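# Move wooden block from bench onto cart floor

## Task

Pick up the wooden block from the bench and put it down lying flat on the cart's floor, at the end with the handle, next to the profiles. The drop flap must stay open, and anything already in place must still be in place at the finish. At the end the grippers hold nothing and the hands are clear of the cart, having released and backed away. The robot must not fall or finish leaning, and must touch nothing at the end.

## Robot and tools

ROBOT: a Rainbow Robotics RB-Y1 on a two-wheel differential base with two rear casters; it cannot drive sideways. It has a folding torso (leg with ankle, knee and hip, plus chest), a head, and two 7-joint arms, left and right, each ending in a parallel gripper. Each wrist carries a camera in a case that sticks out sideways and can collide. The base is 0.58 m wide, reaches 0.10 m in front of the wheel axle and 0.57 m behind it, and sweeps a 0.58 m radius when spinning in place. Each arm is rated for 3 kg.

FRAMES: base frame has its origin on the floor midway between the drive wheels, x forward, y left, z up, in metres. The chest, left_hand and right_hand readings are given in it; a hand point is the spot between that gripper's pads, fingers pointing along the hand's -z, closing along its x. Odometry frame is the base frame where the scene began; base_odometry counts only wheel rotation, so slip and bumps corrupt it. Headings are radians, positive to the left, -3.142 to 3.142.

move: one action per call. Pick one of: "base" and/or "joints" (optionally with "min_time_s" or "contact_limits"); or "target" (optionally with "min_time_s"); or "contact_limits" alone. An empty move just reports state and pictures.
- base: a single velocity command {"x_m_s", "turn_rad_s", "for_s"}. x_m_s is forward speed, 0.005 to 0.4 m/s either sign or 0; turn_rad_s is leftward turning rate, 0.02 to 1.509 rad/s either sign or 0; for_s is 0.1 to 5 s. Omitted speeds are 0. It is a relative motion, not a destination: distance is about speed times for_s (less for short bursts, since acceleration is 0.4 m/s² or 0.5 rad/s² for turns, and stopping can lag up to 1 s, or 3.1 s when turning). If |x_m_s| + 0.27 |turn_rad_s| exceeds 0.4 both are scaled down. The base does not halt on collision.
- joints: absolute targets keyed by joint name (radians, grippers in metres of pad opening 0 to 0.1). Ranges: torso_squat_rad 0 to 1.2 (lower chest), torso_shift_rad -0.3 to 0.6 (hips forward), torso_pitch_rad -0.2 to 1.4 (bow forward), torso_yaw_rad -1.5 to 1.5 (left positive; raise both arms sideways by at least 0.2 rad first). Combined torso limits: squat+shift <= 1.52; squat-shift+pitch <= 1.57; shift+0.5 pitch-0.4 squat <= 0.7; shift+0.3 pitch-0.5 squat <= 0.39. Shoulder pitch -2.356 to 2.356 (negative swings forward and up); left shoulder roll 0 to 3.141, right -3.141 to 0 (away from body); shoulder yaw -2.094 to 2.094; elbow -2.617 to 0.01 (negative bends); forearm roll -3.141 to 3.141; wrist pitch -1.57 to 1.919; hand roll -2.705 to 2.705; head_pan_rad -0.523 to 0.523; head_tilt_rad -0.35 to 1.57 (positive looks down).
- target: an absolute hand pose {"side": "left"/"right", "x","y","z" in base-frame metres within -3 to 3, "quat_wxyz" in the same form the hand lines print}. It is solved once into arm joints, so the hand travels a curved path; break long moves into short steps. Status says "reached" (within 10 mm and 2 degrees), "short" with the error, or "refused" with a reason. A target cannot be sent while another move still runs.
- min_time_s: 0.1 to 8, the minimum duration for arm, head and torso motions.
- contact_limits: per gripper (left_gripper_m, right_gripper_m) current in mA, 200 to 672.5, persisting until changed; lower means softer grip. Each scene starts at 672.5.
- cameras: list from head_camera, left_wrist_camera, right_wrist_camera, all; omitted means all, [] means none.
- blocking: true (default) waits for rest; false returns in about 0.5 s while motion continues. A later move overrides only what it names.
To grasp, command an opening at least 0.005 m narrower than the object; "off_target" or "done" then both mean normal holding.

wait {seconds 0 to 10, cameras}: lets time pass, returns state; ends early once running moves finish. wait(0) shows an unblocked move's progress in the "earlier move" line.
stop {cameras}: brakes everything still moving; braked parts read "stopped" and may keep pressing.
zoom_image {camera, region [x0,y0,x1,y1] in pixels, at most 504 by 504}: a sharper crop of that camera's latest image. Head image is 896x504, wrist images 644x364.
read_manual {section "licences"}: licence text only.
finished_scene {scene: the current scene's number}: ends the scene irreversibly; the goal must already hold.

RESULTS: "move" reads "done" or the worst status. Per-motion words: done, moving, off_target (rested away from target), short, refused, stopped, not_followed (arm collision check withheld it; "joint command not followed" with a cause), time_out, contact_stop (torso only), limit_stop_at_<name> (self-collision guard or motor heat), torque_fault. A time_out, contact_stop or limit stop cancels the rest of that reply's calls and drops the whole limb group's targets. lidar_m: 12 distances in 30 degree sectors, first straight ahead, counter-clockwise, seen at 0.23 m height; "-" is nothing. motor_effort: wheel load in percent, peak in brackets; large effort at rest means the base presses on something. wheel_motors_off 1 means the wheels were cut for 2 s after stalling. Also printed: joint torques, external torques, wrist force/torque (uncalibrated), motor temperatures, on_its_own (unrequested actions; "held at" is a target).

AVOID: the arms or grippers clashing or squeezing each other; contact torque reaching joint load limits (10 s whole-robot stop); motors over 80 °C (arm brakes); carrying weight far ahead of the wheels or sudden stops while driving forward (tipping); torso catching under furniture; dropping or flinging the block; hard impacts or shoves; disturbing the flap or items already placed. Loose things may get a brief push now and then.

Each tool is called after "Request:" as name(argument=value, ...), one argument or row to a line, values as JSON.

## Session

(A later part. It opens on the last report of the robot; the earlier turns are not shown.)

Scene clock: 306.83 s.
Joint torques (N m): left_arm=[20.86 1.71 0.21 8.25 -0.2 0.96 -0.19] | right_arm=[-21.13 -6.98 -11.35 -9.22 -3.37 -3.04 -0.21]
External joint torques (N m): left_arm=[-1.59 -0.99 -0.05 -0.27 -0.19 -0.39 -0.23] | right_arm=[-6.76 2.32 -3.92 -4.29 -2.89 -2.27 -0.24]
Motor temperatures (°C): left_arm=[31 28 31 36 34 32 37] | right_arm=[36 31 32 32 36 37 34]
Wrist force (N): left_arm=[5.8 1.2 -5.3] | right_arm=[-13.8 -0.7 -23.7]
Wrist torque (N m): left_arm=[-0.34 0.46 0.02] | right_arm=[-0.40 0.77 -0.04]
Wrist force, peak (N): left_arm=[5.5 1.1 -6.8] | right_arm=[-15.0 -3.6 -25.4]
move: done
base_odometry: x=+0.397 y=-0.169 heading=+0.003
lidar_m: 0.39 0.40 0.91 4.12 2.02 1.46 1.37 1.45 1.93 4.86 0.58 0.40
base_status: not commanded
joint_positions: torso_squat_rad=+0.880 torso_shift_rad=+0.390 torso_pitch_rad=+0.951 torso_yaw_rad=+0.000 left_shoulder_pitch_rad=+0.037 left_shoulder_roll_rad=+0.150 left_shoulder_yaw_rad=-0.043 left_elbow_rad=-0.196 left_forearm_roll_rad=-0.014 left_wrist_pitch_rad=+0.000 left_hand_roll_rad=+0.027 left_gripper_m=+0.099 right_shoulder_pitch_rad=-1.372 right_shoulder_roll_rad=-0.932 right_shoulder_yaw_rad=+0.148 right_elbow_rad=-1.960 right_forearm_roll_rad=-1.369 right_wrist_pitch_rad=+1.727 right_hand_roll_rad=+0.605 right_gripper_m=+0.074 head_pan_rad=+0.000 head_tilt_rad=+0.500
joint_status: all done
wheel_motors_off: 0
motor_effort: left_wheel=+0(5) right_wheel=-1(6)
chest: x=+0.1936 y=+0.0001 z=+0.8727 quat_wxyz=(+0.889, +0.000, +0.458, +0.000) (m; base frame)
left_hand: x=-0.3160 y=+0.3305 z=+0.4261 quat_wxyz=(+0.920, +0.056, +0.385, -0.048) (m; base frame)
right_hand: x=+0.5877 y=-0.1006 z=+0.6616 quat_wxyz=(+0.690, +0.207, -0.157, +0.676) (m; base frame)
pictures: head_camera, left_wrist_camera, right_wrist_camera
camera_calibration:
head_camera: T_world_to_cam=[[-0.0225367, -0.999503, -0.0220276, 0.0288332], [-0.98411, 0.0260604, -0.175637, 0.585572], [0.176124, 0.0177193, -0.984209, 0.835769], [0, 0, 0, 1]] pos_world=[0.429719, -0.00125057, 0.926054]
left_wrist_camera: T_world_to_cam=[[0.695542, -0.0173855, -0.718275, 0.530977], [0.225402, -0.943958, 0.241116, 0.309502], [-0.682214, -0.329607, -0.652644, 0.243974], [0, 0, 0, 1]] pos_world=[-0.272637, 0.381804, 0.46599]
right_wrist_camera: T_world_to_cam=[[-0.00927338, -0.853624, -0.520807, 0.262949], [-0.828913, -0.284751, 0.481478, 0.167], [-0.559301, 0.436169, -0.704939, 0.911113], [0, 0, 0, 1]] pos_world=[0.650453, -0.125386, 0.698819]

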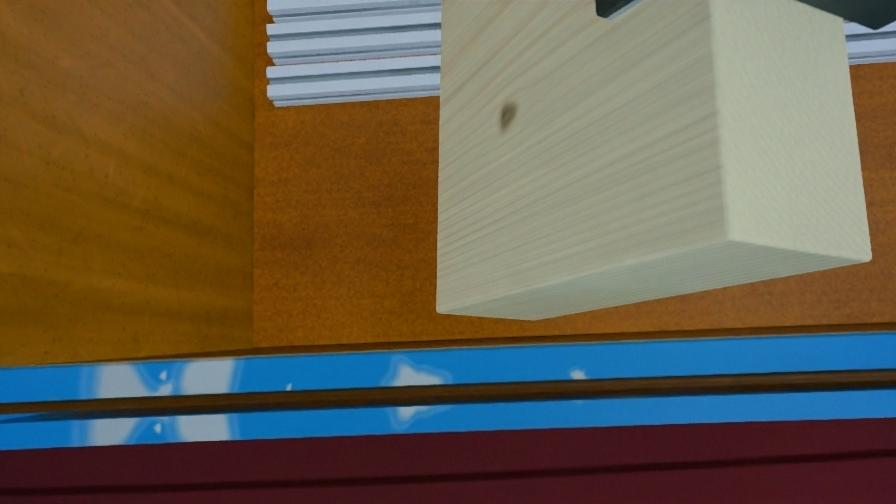

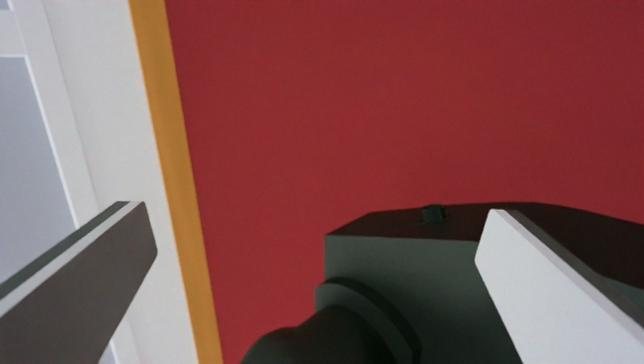

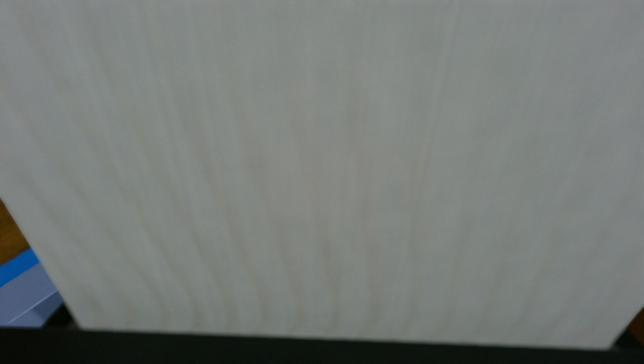

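Request:
move(
  base={"x_m_s": 0.08, "for_s": 1.0},
  cameras=["head_camera"],
)

Request:
move(
  target={"side": "right", "x": 0.515, "y": -0.09, "z": 0.62, "quat_wxyz": [0.683, 0.183, -0.183, 0.683]},
  min_time_s=3,
  cameras=["head_camera"],
)

Scene clock: 311.17 s.
Joint torques (N m): left_arm=[20.82 1.7 -0.13 8.22 -0.08 1.07 -0.22] | right_arm=[-22.19 -7.07 -12.21 -8.92 -3.25 -3.12 -0.34]
External joint torques (N m): left_arm=[-1.63 -1 -0.38 -0.3 -0.08 -0.28 -0.26] | right_arm=[-7.82 2.22 -4.79 -3.99 -2.78 -2.34 -0.37]
Motor temperatures (°C): left_arm=[32 28 31 36 34 32 37] | right_arm=[36 30 32 32 36 37 34]
Wrist force (N): left_arm=[5.4 0.8 -6.6] | right_arm=[-13.2 -1.0 -22.6]
Wrist torque (N m): left_arm=[-0.26 0.45 0.07] | right_arm=[-0.37 0.81 -0.05]
Wrist force, peak (N): left_arm=[5.9 1.2 -6.6] | right_arm=[-13.7 -1.3 -24.5]
move: done
base_odometry: x=+0.477 y=-0.169 heading=+0.003
lidar_m: 0.30 0.32 0.77 3.85 2.14 1.54 1.46 1.52 2.04 4.88 0.45 0.32
base_status: done (sent for 1 of 1 s)
joint_positions: torso_squat_rad=+0.880 torso_shift_rad=+0.390 torso_pitch_rad=+0.951 torso_yaw_rad=+0.000 left_shoulder_pitch_rad=+0.037 left_shoulder_roll_rad=+0.150 left_shoulder_yaw_rad=-0.043 left_elbow_rad=-0.196 left_forearm_roll_rad=-0.014 left_wrist_pitch_rad=+0.000 left_hand_roll_rad=+0.027 left_gripper_m=+0.099 right_shoulder_pitch_rad=-1.372 right_shoulder_roll_rad=-0.932 right_shoulder_yaw_rad=+0.149 right_elbow_rad=-1.960 right_forearm_roll_rad=-1.369 right_wrist_pitch_rad=+1.727 right_hand_roll_rad=+0.605 right_gripper_m=+0.074 head_pan_rad=+0.000 head_tilt_rad=+0.500
joint_status: not commanded
wheel_motors_off: 0
motor_effort: left_wheel=-3(22) right_wheel=+1(23)
chest: x=+0.1937 y=+0.0001 z=+0.8727 quat_wxyz=(+0.889, +0.000, +0.458, +0.000) (m; base frame)
left_hand: x=-0.3159 y=+0.3305 z=+0.4261 quat_wxyz=(+0.920, +0.056, +0.385, -0.048) (m; base frame)
right_hand: x=+0.5876 y=-0.1005 z=+0.6614 quat_wxyz=(+0.690, +0.207, -0.157, +0.676) (m; base frame)
pictures: head_camera
camera_calibration:
head_camera: T_world_to_cam=[[-0.0225206, -0.999502, -0.0221262, 0.0289173], [-0.98411, 0.0260619, -0.175634, 0.58557], [0.176123, 0.0178192, -0.984207, 0.835767], [0, 0, 0, 1]] pos_world=[0.429719, -0.00125082, 0.926054]

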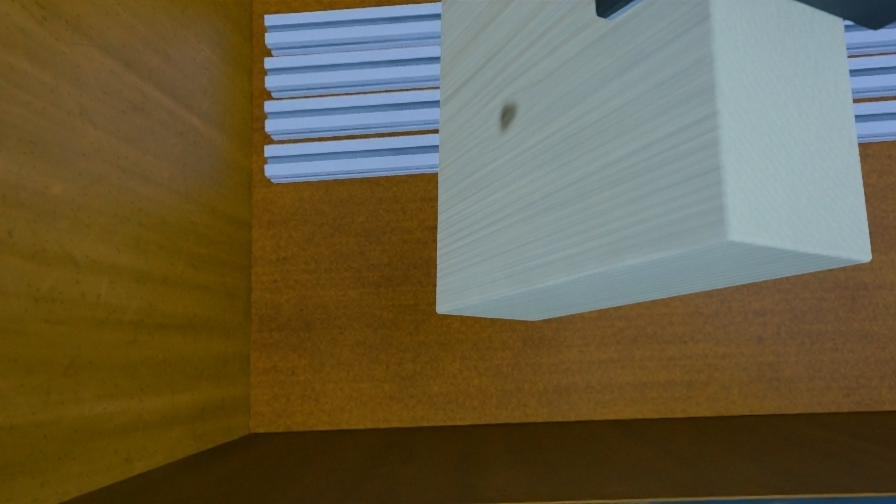

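Scene clock: 314.50 s.
Joint torques (N m): left_arm=[20.84 1.65 -0.03 8.37 -0.14 1.11 -0.15] | right_arm=[-14.79 -3.93 -9.28 -11.54 -2.03 -3.83 -0.38]
External joint torques (N m): left_arm=[-1.61 -1.06 -0.29 -0.16 -0.14 -0.25 -0.19] | right_arm=[-5.07 4.04 -2.79 -5.95 -1.73 -2.94 -0.41]
Motor temperatures (°C): left_arm=[32 28 31 36 34 32 37] | right_arm=[36 30 32 32 36 37 34]
Wrist force (N): left_arm=[5.0 1.1 -6.5] | right_arm=[-13.6 0.4 -23.3]
Wrist torque (N m): left_arm=[-0.29 0.37 0.05] | right_arm=[-0.16 0.80 -0.06]
Wrist force, peak (N): left_arm=[6.1 0.6 -6.6] | right_arm=[-14.0 -0.5 -23.9]
move: done
base_odometry: x=+0.477 y=-0.169 heading=+0.003
lidar_m: 0.30 0.31 0.76 3.84 2.16 1.54 1.45 1.54 2.04 4.88 0.45 0.32
base_status: not commanded
joint_positions: torso_squat_rad=+0.880 torso_shift_rad=+0.390 torso_pitch_rad=+0.951 torso_yaw_rad=+0.000 left_shoulder_pitch_rad=+0.037 left_shoulder_roll_rad=+0.150 left_shoulder_yaw_rad=-0.043 left_elbow_rad=-0.196 left_forearm_roll_rad=-0.014 left_wrist_pitch_rad=+0.000 left_hand_roll_rad=+0.027 left_gripper_m=+0.099 right_shoulder_pitch_rad=-1.062 right_shoulder_roll_rad=-0.927 right_shoulder_yaw_rad=+0.161 right_elbow_rad=-2.296 right_forearm_roll_rad=-1.192 right_wrist_pitch_rad=+1.591 right_hand_roll_rad=+0.531 right_gripper_m=+0.074 head_pan_rad=+0.000 head_tilt_rad=+0.500
joint_status: all done
wheel_motors_off: 0
motor_effort: left_wheel=-2(4) right_wheel=+0(2)
chest: x=+0.1937 y=+0.0001 z=+0.8727 quat_wxyz=(+0.889, +0.000, +0.458, +0.000) (m; base frame)
left_hand: x=-0.3159 y=+0.3305 z=+0.4261 quat_wxyz=(+0.920, +0.056, +0.385, -0.048) (m; base frame)
right_hand: x=+0.5148 y=-0.0907 z=+0.6192 quat_wxyz=(+0.684, +0.183, -0.181, +0.683) (m; base frame)
right_hand_status: reached (checked arc, planned for 3.0 s): 1 mm and 0.2 deg off.
pictures: head_camera
camera_calibration:
head_camera: T_world_to_cam=[[-0.0225206, -0.999502, -0.0221262, 0.0289173], [-0.98411, 0.0260619, -0.175634, 0.58557], [0.176123, 0.0178192, -0.984207, 0.835767], [0, 0, 0, 1]] pos_world=[0.429719, -0.00125082, 0.926054]

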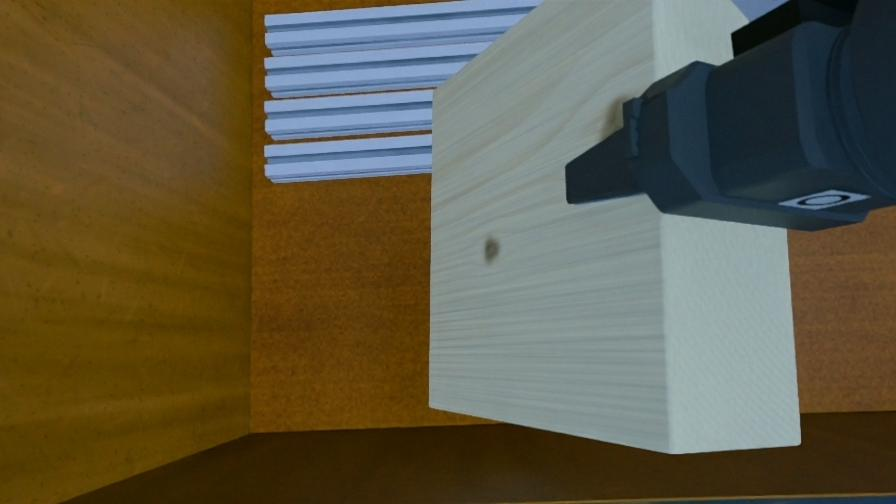

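Request:
move(
  target={"side": "right", "x": 0.495, "y": 0.0, "z": 0.54, "quat_wxyz": [0.653, 0.271, -0.271, 0.653]},
  min_time_s=3,
  cameras=["head_camera"],
)

Scene clock: 322.83 s.
Joint torques (N m): left_arm=[20.73 1.63 0.24 8.35 -0.1 1.12 -0.23] | right_arm=[-13.27 3.14 -5.8 -16.57 -4.02 -4.39 0.13]
External joint torques (N m): left_arm=[-1.72 -1.08 -0.01 -0.17 -0.09 -0.23 -0.27] | right_arm=[-4.98 6.84 -1.46 -8.17 -3.29 -3.39 0.09]
Motor temperatures (°C): left_arm=[32 28 31 36 34 32 37] | right_arm=[35 30 32 32 36 37 34]
Wrist force (N): left_arm=[5.8 -0.3 -5.9] | right_arm=[-19.4 0.5 -19.1]
Wrist torque (N m): left_arm=[-0.13 0.51 0.07] | right_arm=[-0.18 1.11 -0.06]
Wrist force, peak (N): left_arm=[6.3 0.6 -6.4] | right_arm=[-19.9 0.7 -19.5]
move: done
base_odometry: x=+0.477 y=-0.169 heading=+0.003
lidar_m: 0.30 0.32 0.76 3.83 2.15 1.53 1.46 1.53 2.03 4.88 0.47 0.32
base_status: not commanded
joint_positions: torso_squat_rad=+0.880 torso_shift_rad=+0.390 torso_pitch_rad=+0.951 torso_yaw_rad=+0.000 left_shoulder_pitch_rad=+0.037 left_shoulder_roll_rad=+0.150 left_shoulder_yaw_rad=-0.043 left_elbow_rad=-0.196 left_forearm_roll_rad=-0.014 left_wrist_pitch_rad=+0.000 left_hand_roll_rad=+0.027 left_gripper_m=+0.099 right_shoulder_pitch_rad=-0.914 right_shoulder_roll_rad=-0.650 right_shoulder_yaw_rad=+0.330 right_elbow_rad=-2.069 right_forearm_roll_rad=-1.014 right_wrist_pitch_rad=+1.239 right_hand_roll_rad=+0.810 right_gripper_m=+0.074 head_pan_rad=+0.000 head_tilt_rad=+0.500
joint_status: all done
wheel_motors_off: 0
motor_effort: left_wheel=-2(3) right_wheel=+0(2)
chest: x=+0.1937 y=+0.0001 z=+0.8727 quat_wxyz=(+0.889, +0.000, +0.458, +0.000) (m; base frame)
left_hand: x=-0.3159 y=+0.3305 z=+0.4261 quat_wxyz=(+0.920, +0.056, +0.385, -0.048) (m; base frame)
right_hand: x=+0.4947 y=-0.0012 z=+0.5386 quat_wxyz=(+0.654, +0.270, -0.269, +0.653) (m; base frame)
right_hand_status: reached (checked arc, planned for 3.0 s): 2 mm and 0.3 deg off.
pictures: head_camera
camera_calibration:
head_camera: T_world_to_cam=[[-0.0225206, -0.999502, -0.0221262, 0.0289173], [-0.98411, 0.0260619, -0.175634, 0.58557], [0.176123, 0.0178192, -0.984207, 0.835767], [0, 0, 0, 1]] pos_world=[0.429719, -0.00125082, 0.926054]

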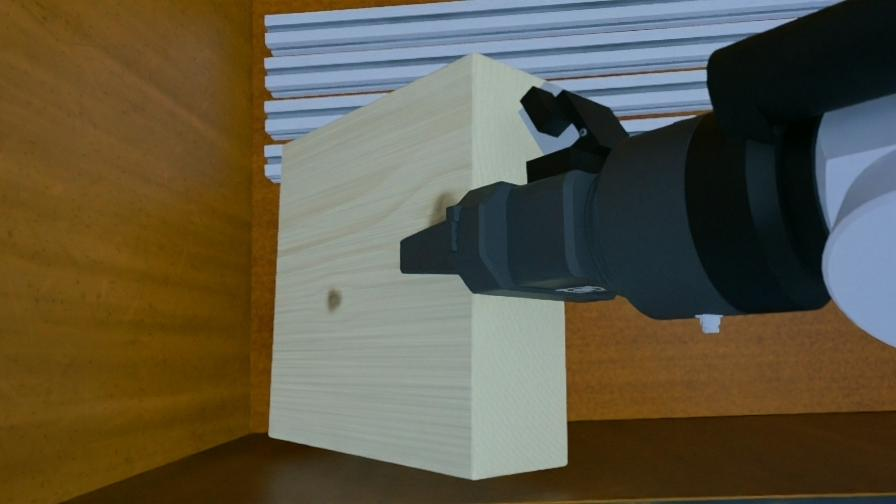

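Request:
move(
  target={"side": "right", "x": 0.497, "y": 0.035, "z": 0.47, "quat_wxyz": [0.64, 0.276, -0.2651, 0.6663]},
  min_time_s=2.5,
  cameras=["head_camera"],
)

Scene clock: 328.77 s.
Joint torques (N m): left_arm=[21.04 1.68 0.32 8.33 -0.23 0.99 -0.2] | right_arm=[-2.77 20.69 1.03 -9.33 -4.53 -3.23 0.13]
External joint torques (N m): left_arm=[-1.33 -0.98 0.07 -0.17 -0.22 -0.36 -0.24] | right_arm=[6.59 22.42 4.55 -0.57 -3.71 -2.44 0.09]
Motor temperatures (°C): left_arm=[32 28 31 36 34 32 37] | right_arm=[35 30 32 32 36 37 34]
Wrist force (N): left_arm=[4.7 0.4 -6.0] | right_arm=[-19.2 1.3 -19.6]
Wrist torque (N m): left_arm=[-0.19 0.35 0.02] | right_arm=[-0.24 1.08 -0.02]
Wrist force, peak (N): left_arm=[6.1 1.1 -6.4] | right_arm=[-19.8 -0.6 -20.0]
move: done
base_odometry: x=+0.477 y=-0.169 heading=+0.003
lidar_m: 0.29 0.33 0.76 3.84 2.14 1.55 1.46 1.51 2.03 4.87 0.46 0.32
base_status: not commanded
joint_positions: torso_squat_rad=+0.880 torso_shift_rad=+0.389 torso_pitch_rad=+0.947 torso_yaw_rad=-0.001 left_shoulder_pitch_rad=+0.037 left_shoulder_roll_rad=+0.150 left_shoulder_yaw_rad=-0.043 left_elbow_rad=-0.196 left_forearm_roll_rad=-0.014 left_wrist_pitch_rad=+0.000 left_hand_roll_rad=+0.027 left_gripper_m=+0.099 right_shoulder_pitch_rad=-0.975 right_shoulder_roll_rad=-0.519 right_shoulder_yaw_rad=+0.425 right_elbow_rad=-1.758 right_forearm_roll_rad=-0.969 right_wrist_pitch_rad=+1.112 right_hand_roll_rad=+1.010 right_gripper_m=+0.074 head_pan_rad=+0.000 head_tilt_rad=+0.500
joint_status: all done
wheel_motors_off: 0
motor_effort: left_wheel=-4(5) right_wheel=-7(8)
chest: x=+0.1922 y=+0.0006 z=+0.8739 quat_wxyz=(+0.890, -0.001, +0.456, +0.000) (m; base frame)
left_hand: x=-0.3156 y=+0.3302 z=+0.4247 quat_wxyz=(+0.921, +0.055, +0.383, -0.048) (m; base frame)
right_hand: x=+0.4989 y=+0.0323 z=+0.4719 quat_wxyz=(+0.640, +0.271, -0.265, +0.668) (m; base frame)
right_hand_status: reached (checked arc, planned for 2.5 s): 4 mm and 0.6 deg off.
pictures: head_camera
camera_calibration:
head_camera: T_world_to_cam=[[-0.0223329, -0.999543, -0.0203758, 0.0278253], [-0.983392, 0.0256348, -0.179676, 0.587782], [0.180116, 0.0160247, -0.983515, 0.835742], [0, 0, 0, 1]] pos_world=[0.428111, -0.000647575, 0.928142]

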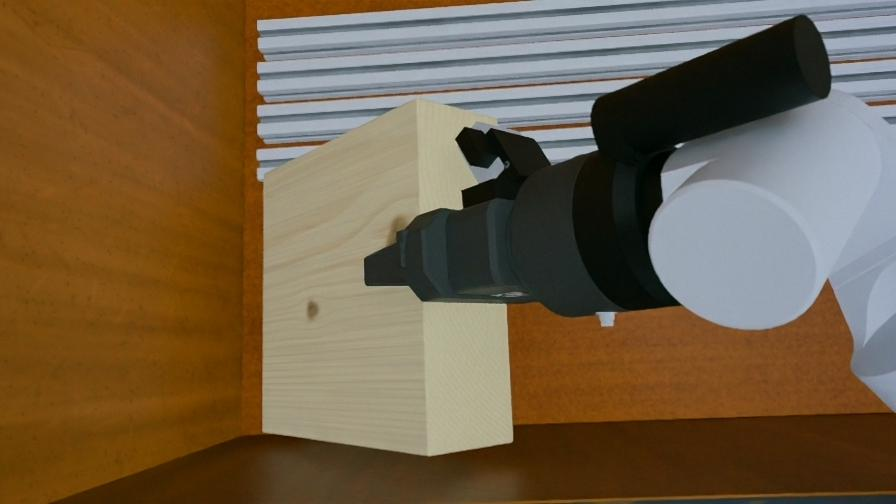

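Request:
move(
  target={"side": "right", "x": 0.497, "y": 0.03, "z": 0.53, "quat_wxyz": [0.64, 0.276, -0.2651, 0.6663]},
  min_time_s=1.5,
  cameras=[],
)

Request:
move(
  joints={"torso_squat_rad": 0.75, "torso_shift_rad": 0.36, "torso_pitch_rad": 0.95},
  min_time_s=1.5,
  cameras=[],
)

Request:
move(
  target={"side": "right", "x": 0.497, "y": 0.035, "z": 0.47, "quat_wxyz": [0.64, 0.276, -0.2651, 0.6663]},
  min_time_s=2.5,
  cameras=["head_camera"],
)

Scene clock: 335.23 s.
Joint torques (N m): left_arm=[20.97 1.64 0.36 8.29 -0.19 1.05 -0.17] | right_arm=[-17.84 2.06 -7.68 -18.32 -4.74 -3.95 -0.28]
External joint torques (N m): left_arm=[-1.47 -1.06 0.1 -0.23 -0.19 -0.3 -0.21] | right_arm=[-8.41 4.33 -3.7 -9.71 -3.97 -2.99 -0.31]
Motor temperatures (°C): left_arm=[32 28 31 36 34 32 37] | right_arm=[35 30 32 32 36 37 34]
Wrist force (N): left_arm=[5.3 0.4 -6.5] | right_arm=[-19.5 0.5 -18.9]
Wrist torque (N m): left_arm=[-0.20 0.43 0.01] | right_arm=[-0.23 1.11 -0.04]
Wrist force, peak (N): left_arm=[5.6 0.9 -7.1] | right_arm=[-20.1 1.2 -19.7]
move: done
base_odometry: x=+0.477 y=-0.169 heading=+0.003
lidar_m: 0.30 0.31 0.76 3.85 2.14 1.53 1.45 1.53 2.03 4.87 0.46 0.32
base_status: not commanded
joint_positions: torso_squat_rad=+0.880 torso_shift_rad=+0.390 torso_pitch_rad=+0.951 torso_yaw_rad=+0.000 left_shoulder_pitch_rad=+0.037 left_shoulder_roll_rad=+0.150 left_shoulder_yaw_rad=-0.043 left_elbow_rad=-0.196 left_forearm_roll_rad=-0.014 left_wrist_pitch_rad=+0.000 left_hand_roll_rad=+0.027 left_gripper_m=+0.099 right_shoulder_pitch_rad=-0.988 right_shoulder_roll_rad=-0.573 right_shoulder_yaw_rad=+0.395 right_elbow_rad=-1.964 right_forearm_roll_rad=-0.977 right_wrist_pitch_rad=+1.239 right_hand_roll_rad=+0.841 right_gripper_m=+0.074 head_pan_rad=+0.000 head_tilt_rad=+0.500
joint_status: all done
wheel_motors_off: 0
motor_effort: left_wheel=-1(5) right_wheel=-3(9)
chest: x=+0.1935 y=+0.0001 z=+0.8728 quat_wxyz=(+0.889, +0.000, +0.458, +0.000) (m; base frame)
left_hand: x=-0.3159 y=+0.3305 z=+0.4260 quat_wxyz=(+0.920, +0.056, +0.385, -0.048) (m; base frame)
right_hand: x=+0.4962 y=+0.0293 z=+0.5257 quat_wxyz=(+0.641, +0.278, -0.262, +0.666) (m; base frame)
right_hand_status: reached (checked arc, planned for 1.5 s): 4 mm and 0.4 deg off.
pictures: none
No camera images: "cameras" was empty.

Scene clock: 337.03 s.
Joint torques (N m): left_arm=[20.6 1.95 0.06 8.38 -0.09 1.05 -0.29] | right_arm=[-17.43 1.31 -7.9 -18.15 -4.66 -3.93 -0.23]
External joint torques (N m): left_arm=[-1.85 -0.75 -0.2 -0.14 -0.08 -0.3 -0.33] | right_arm=[-8.01 3.58 -3.92 -9.54 -3.89 -2.97 -0.26]
Motor temperatures (°C): left_arm=[32 28 31 36 34 32 37] | right_arm=[35 30 32 32 36 37 34]
Wrist force (N): left_arm=[6.1 0.6 -6.6] | right_arm=[-19.1 0.5 -19.5]
Wrist torque (N m): left_arm=[-0.20 0.54 0.08] | right_arm=[-0.23 1.14 -0.08]
Wrist force, peak (N): left_arm=[5.4 0.9 -7.2] | right_arm=[-19.4 0.6 -19.8]
move: done
base_odometry: x=+0.477 y=-0.169 heading=+0.003
lidar_m: 0.30 0.31 0.77 3.84 2.15 1.53 1.46 1.51 2.04 4.86 0.46 0.32
base_status: not commanded
joint_positions: torso_squat_rad=+0.750 torso_shift_rad=+0.360 torso_pitch_rad=+0.951 torso_yaw_rad=+0.000 left_shoulder_pitch_rad=+0.037 left_shoulder_roll_rad=+0.150 left_shoulder_yaw_rad=-0.043 left_elbow_rad=-0.196 left_forearm_roll_rad=-0.014 left_wrist_pitch_rad=+0.000 left_hand_roll_rad=+0.027 left_gripper_m=+0.099 right_shoulder_pitch_rad=-0.988 right_shoulder_roll_rad=-0.573 right_shoulder_yaw_rad=+0.395 right_elbow_rad=-1.964 right_forearm_roll_rad=-0.977 right_wrist_pitch_rad=+1.239 right_hand_roll_rad=+0.841 right_gripper_m=+0.074 head_pan_rad=+0.000 head_tilt_rad=+0.500
joint_status: all done
wheel_motors_off: 0
motor_effort: left_wheel=+0(1) right_wheel=+1(4)
chest: x=+0.2045 y=+0.0002 z=+0.9396 quat_wxyz=(+0.889, +0.000, +0.458, +0.000) (m; base frame)
left_hand: x=-0.3051 y=+0.3305 z=+0.4929 quat_wxyz=(+0.920, +0.056, +0.385, -0.048) (m; base frame)
right_hand: x=+0.5072 y=+0.0293 z=+0.5924 quat_wxyz=(+0.641, +0.278, -0.262, +0.666) (m; base frame)
pictures: none
No camera images: "cameras" was empty.

Scene clock: 339.87 s.
Joint torques (N m): left_arm=[20.71 1.67 0.16 8.23 -0.15 1.02 -0.11] | right_arm=[-13.23 6.79 -3.12 -16.62 -5.21 -1.59 -0.07]
External joint torques (N m): left_arm=[-1.73 -1.03 -0.1 -0.29 -0.14 -0.33 -0.15] | right_arm=[-4.52 7.66 -0.48 -8.19 -4.34 -1.08 -0.11]
Motor temperatures (°C): left_arm=[32 28 31 36 34 32 37] | right_arm=[35 30 32 32 36 37 34]
Wrist force (N): left_arm=[5.7 0.4 -6.3] | right_arm=[-19.7 -0.5 -19.4]
Wrist torque (N m): left_arm=[-0.23 0.45 0.05] | right_arm=[-0.46 1.15 -0.01]
Wrist force, peak (N): left_arm=[6.1 0.2 -6.7] | right_arm=[-20.0 -0.3 -20.1]
move: done
base_odometry: x=+0.477 y=-0.169 heading=+0.003
lidar_m: 0.30 0.31 0.76 3.84 2.15 1.53 1.46 1.52 2.04 4.87 0.45 0.32
base_status: not commanded
joint_positions: torso_squat_rad=+0.750 torso_shift_rad=+0.360 torso_pitch_rad=+0.951 torso_yaw_rad=+0.000 left_shoulder_pitch_rad=+0.037 left_shoulder_roll_rad=+0.150 left_shoulder_yaw_rad=-0.043 left_elbow_rad=-0.196 left_forearm_roll_rad=-0.014 left_wrist_pitch_rad=+0.000 left_hand_roll_rad=+0.027 left_gripper_m=+0.099 right_shoulder_pitch_rad=-0.963 right_shoulder_roll_rad=-0.445 right_shoulder_yaw_rad=+0.448 right_elbow_rad=-1.489 right_forearm_roll_rad=-1.016 right_wrist_pitch_rad=+0.960 right_hand_roll_rad=+1.236 right_gripper_m=+0.074 head_pan_rad=+0.000 head_tilt_rad=+0.500
joint_status: all done
wheel_motors_off: 0
motor_effort: left_wheel=+0(1) right_wheel=+0(2)
chest: x=+0.2045 y=+0.0001 z=+0.9396 quat_wxyz=(+0.889, +0.000, +0.458, +0.000) (m; base frame)
left_hand: x=-0.3051 y=+0.3305 z=+0.4929 quat_wxyz=(+0.920, +0.056, +0.385, -0.048) (m; base frame)
right_hand: x=+0.4966 y=+0.0334 z=+0.4686 quat_wxyz=(+0.641, +0.275, -0.263, +0.666) (m; base frame)
right_hand_status: reached (checked arc, planned for 2.5 s): 2 mm and 0.3 deg off.
pictures: head_camera
camera_calibration:
head_camera: T_world_to_cam=[[-0.0224518, -0.999508, -0.0219146, 0.0305005], [-0.984094, 0.0259587, -0.17574, 0.608044], [0.176223, 0.0176203, -0.984193, 0.899649], [0, 0, 0, 1]] pos_world=[0.440519, -0.00115063, 0.992954]

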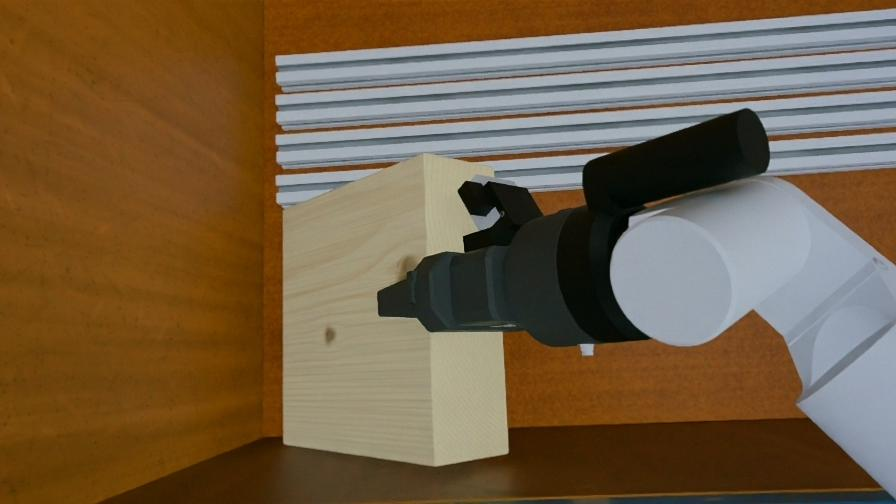

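Request:
move(
  target={"side": "right", "x": 0.507, "y": 0.035, "z": 0.448, "quat_wxyz": [0.64, 0.276, -0.2651, 0.6663]},
  min_time_s=2,
  cameras=[],
)

Request:
move(
  target={"side": "right", "x": 0.507, "y": 0.035, "z": 0.434, "quat_wxyz": [0.64, 0.276, -0.2651, 0.6663]},
  min_time_s=2,
  cameras=["head_camera"],
)

Scene clock: 344.43 s.
Joint torques (N m): left_arm=[21.09 1.64 0.15 8.26 -0.13 1.02 -0.22] | right_arm=[-10.59 -7.07 -7.45 2.31 5.82 -4.36 -0.81]
External joint torques (N m): left_arm=[-1.31 -1.07 -0.1 -0.24 -0.12 -0.33 -0.26] | right_arm=[-1.08 -6.39 -4.95 10.46 6.7 -3.99 -0.84]
Motor temperatures (°C): left_arm=[32 28 31 36 34 32 37] | right_arm=[35 30 32 32 36 37 34]
Wrist force (N): left_arm=[5.3 0.4 -6.5] | right_arm=[13.0 20.8 24.9]
Wrist torque (N m): left_arm=[-0.21 0.41 0.05] | right_arm=[1.03 -4.07 1.09]
Wrist force, peak (N): left_arm=[6.3 1.6 -6.7] | right_arm=[20.1 20.7 41.4]
move: done
base_odometry: x=+0.477 y=-0.169 heading=+0.002
lidar_m: 0.30 0.32 0.77 3.85 2.14 1.54 1.46 1.53 2.04 4.88 0.47 0.33
base_status: not commanded
joint_positions: torso_squat_rad=+0.750 torso_shift_rad=+0.359 torso_pitch_rad=+0.949 torso_yaw_rad=+0.000 left_shoulder_pitch_rad=+0.037 left_shoulder_roll_rad=+0.150 left_shoulder_yaw_rad=-0.043 left_elbow_rad=-0.196 left_forearm_roll_rad=-0.014 left_wrist_pitch_rad=+0.000 left_hand_roll_rad=+0.027 left_gripper_m=+0.099 right_shoulder_pitch_rad=-1.015 right_shoulder_roll_rad=-0.409 right_shoulder_yaw_rad=+0.441 right_elbow_rad=-1.338 right_forearm_roll_rad=-1.073 right_wrist_pitch_rad=+0.922 right_hand_roll_rad=+1.346 right_gripper_m=+0.074 head_pan_rad=+0.000 head_tilt_rad=+0.500
joint_status: all done
wheel_motors_off: 0
motor_effort: left_wheel=-2(4) right_wheel=+6(8)
chest: x=+0.2035 y=+0.0000 z=+0.9402 quat_wxyz=(+0.890, +0.000, +0.457, +0.000) (m; base frame)
left_hand: x=-0.3049 y=+0.3305 z=+0.4925 quat_wxyz=(+0.920, +0.056, +0.384, -0.048) (m; base frame)
right_hand: x=+0.5064 y=+0.0367 z=+0.4508 quat_wxyz=(+0.639, +0.277, -0.267, +0.666) (m; base frame)
right_hand_status: reached (checked arc, planned for 2.0 s): 3 mm and 0.2 deg off.
pictures: none
No camera images: "cameras" was empty.

Scene clock: 346.77 s.
Joint torques (N m): left_arm=[20.64 1.8 0.12 8.25 -0.16 0.99 -0.22] | right_arm=[-3.35 -9.79 -2.32 9.21 9.28 -1.88 -0.01]
External joint torques (N m): left_arm=[-1.75 -0.92 -0.14 -0.25 -0.15 -0.36 -0.26] | right_arm=[6.4 -9.3 0.01 17.14 10.17 -1.6 -0.04]
Motor temperatures (°C): left_arm=[32 28 31 36 34 32 37] | right_arm=[35 30 32 32 36 37 34]
Wrist force (N): left_arm=[6.6 1.3 -6.7] | right_arm=[22.9 15.8 38.5]
Wrist torque (N m): left_arm=[-0.30 0.58 0.03] | right_arm=[-0.12 -6.58 0.13]
Wrist force, peak (N): left_arm=[6.6 1.3 -6.7] | right_arm=[28.4 14.8 54.9]
move: done
base_odometry: x=+0.477 y=-0.169 heading=+0.002
lidar_m: 0.30 0.33 0.44 3.84 2.14 1.53 1.45 1.53 2.03 4.88 0.45 0.32
base_status: not commanded
joint_positions: torso_squat_rad=+0.750 torso_shift_rad=+0.359 torso_pitch_rad=+0.948 torso_yaw_rad=+0.000 left_shoulder_pitch_rad=+0.037 left_shoulder_roll_rad=+0.150 left_shoulder_yaw_rad=-0.043 left_elbow_rad=-0.196 left_forearm_roll_rad=-0.014 left_wrist_pitch_rad=+0.000 left_hand_roll_rad=+0.027 left_gripper_m=+0.099 right_shoulder_pitch_rad=-1.038 right_shoulder_roll_rad=-0.385 right_shoulder_yaw_rad=+0.436 right_elbow_rad=-1.242 right_forearm_roll_rad=-1.109 right_wrist_pitch_rad=+0.893 right_hand_roll_rad=+1.421 right_gripper_m=+0.078 head_pan_rad=+0.000 head_tilt_rad=+0.500
joint_status: all done
wheel_motors_off: 0
motor_effort: left_wheel=-2(2) right_wheel=+7(10)
chest: x=+0.2033 y=-0.0001 z=+0.9404 quat_wxyz=(+0.890, +0.000, +0.456, +0.000) (m; base frame)
left_hand: x=-0.3048 y=+0.3306 z=+0.4924 quat_wxyz=(+0.920, +0.056, +0.384, -0.048) (m; base frame)
right_hand: x=+0.5078 y=+0.0379 z=+0.4371 quat_wxyz=(+0.638, +0.277, -0.268, +0.666) (m; base frame)
right_hand_status: reached (checked arc, planned for 2.0 s): 4 mm and 0.4 deg off.
pictures: head_camera
camera_calibration:
head_camera: T_world_to_cam=[[-0.0226176, -0.999493, -0.0224245, 0.0307838], [-0.983568, 0.0262646, -0.178615, 0.609657], [0.179114, 0.0180162, -0.983663, 0.899555], [0, 0, 0, 1]] pos_world=[0.439213, -0.00145071, 0.994443]

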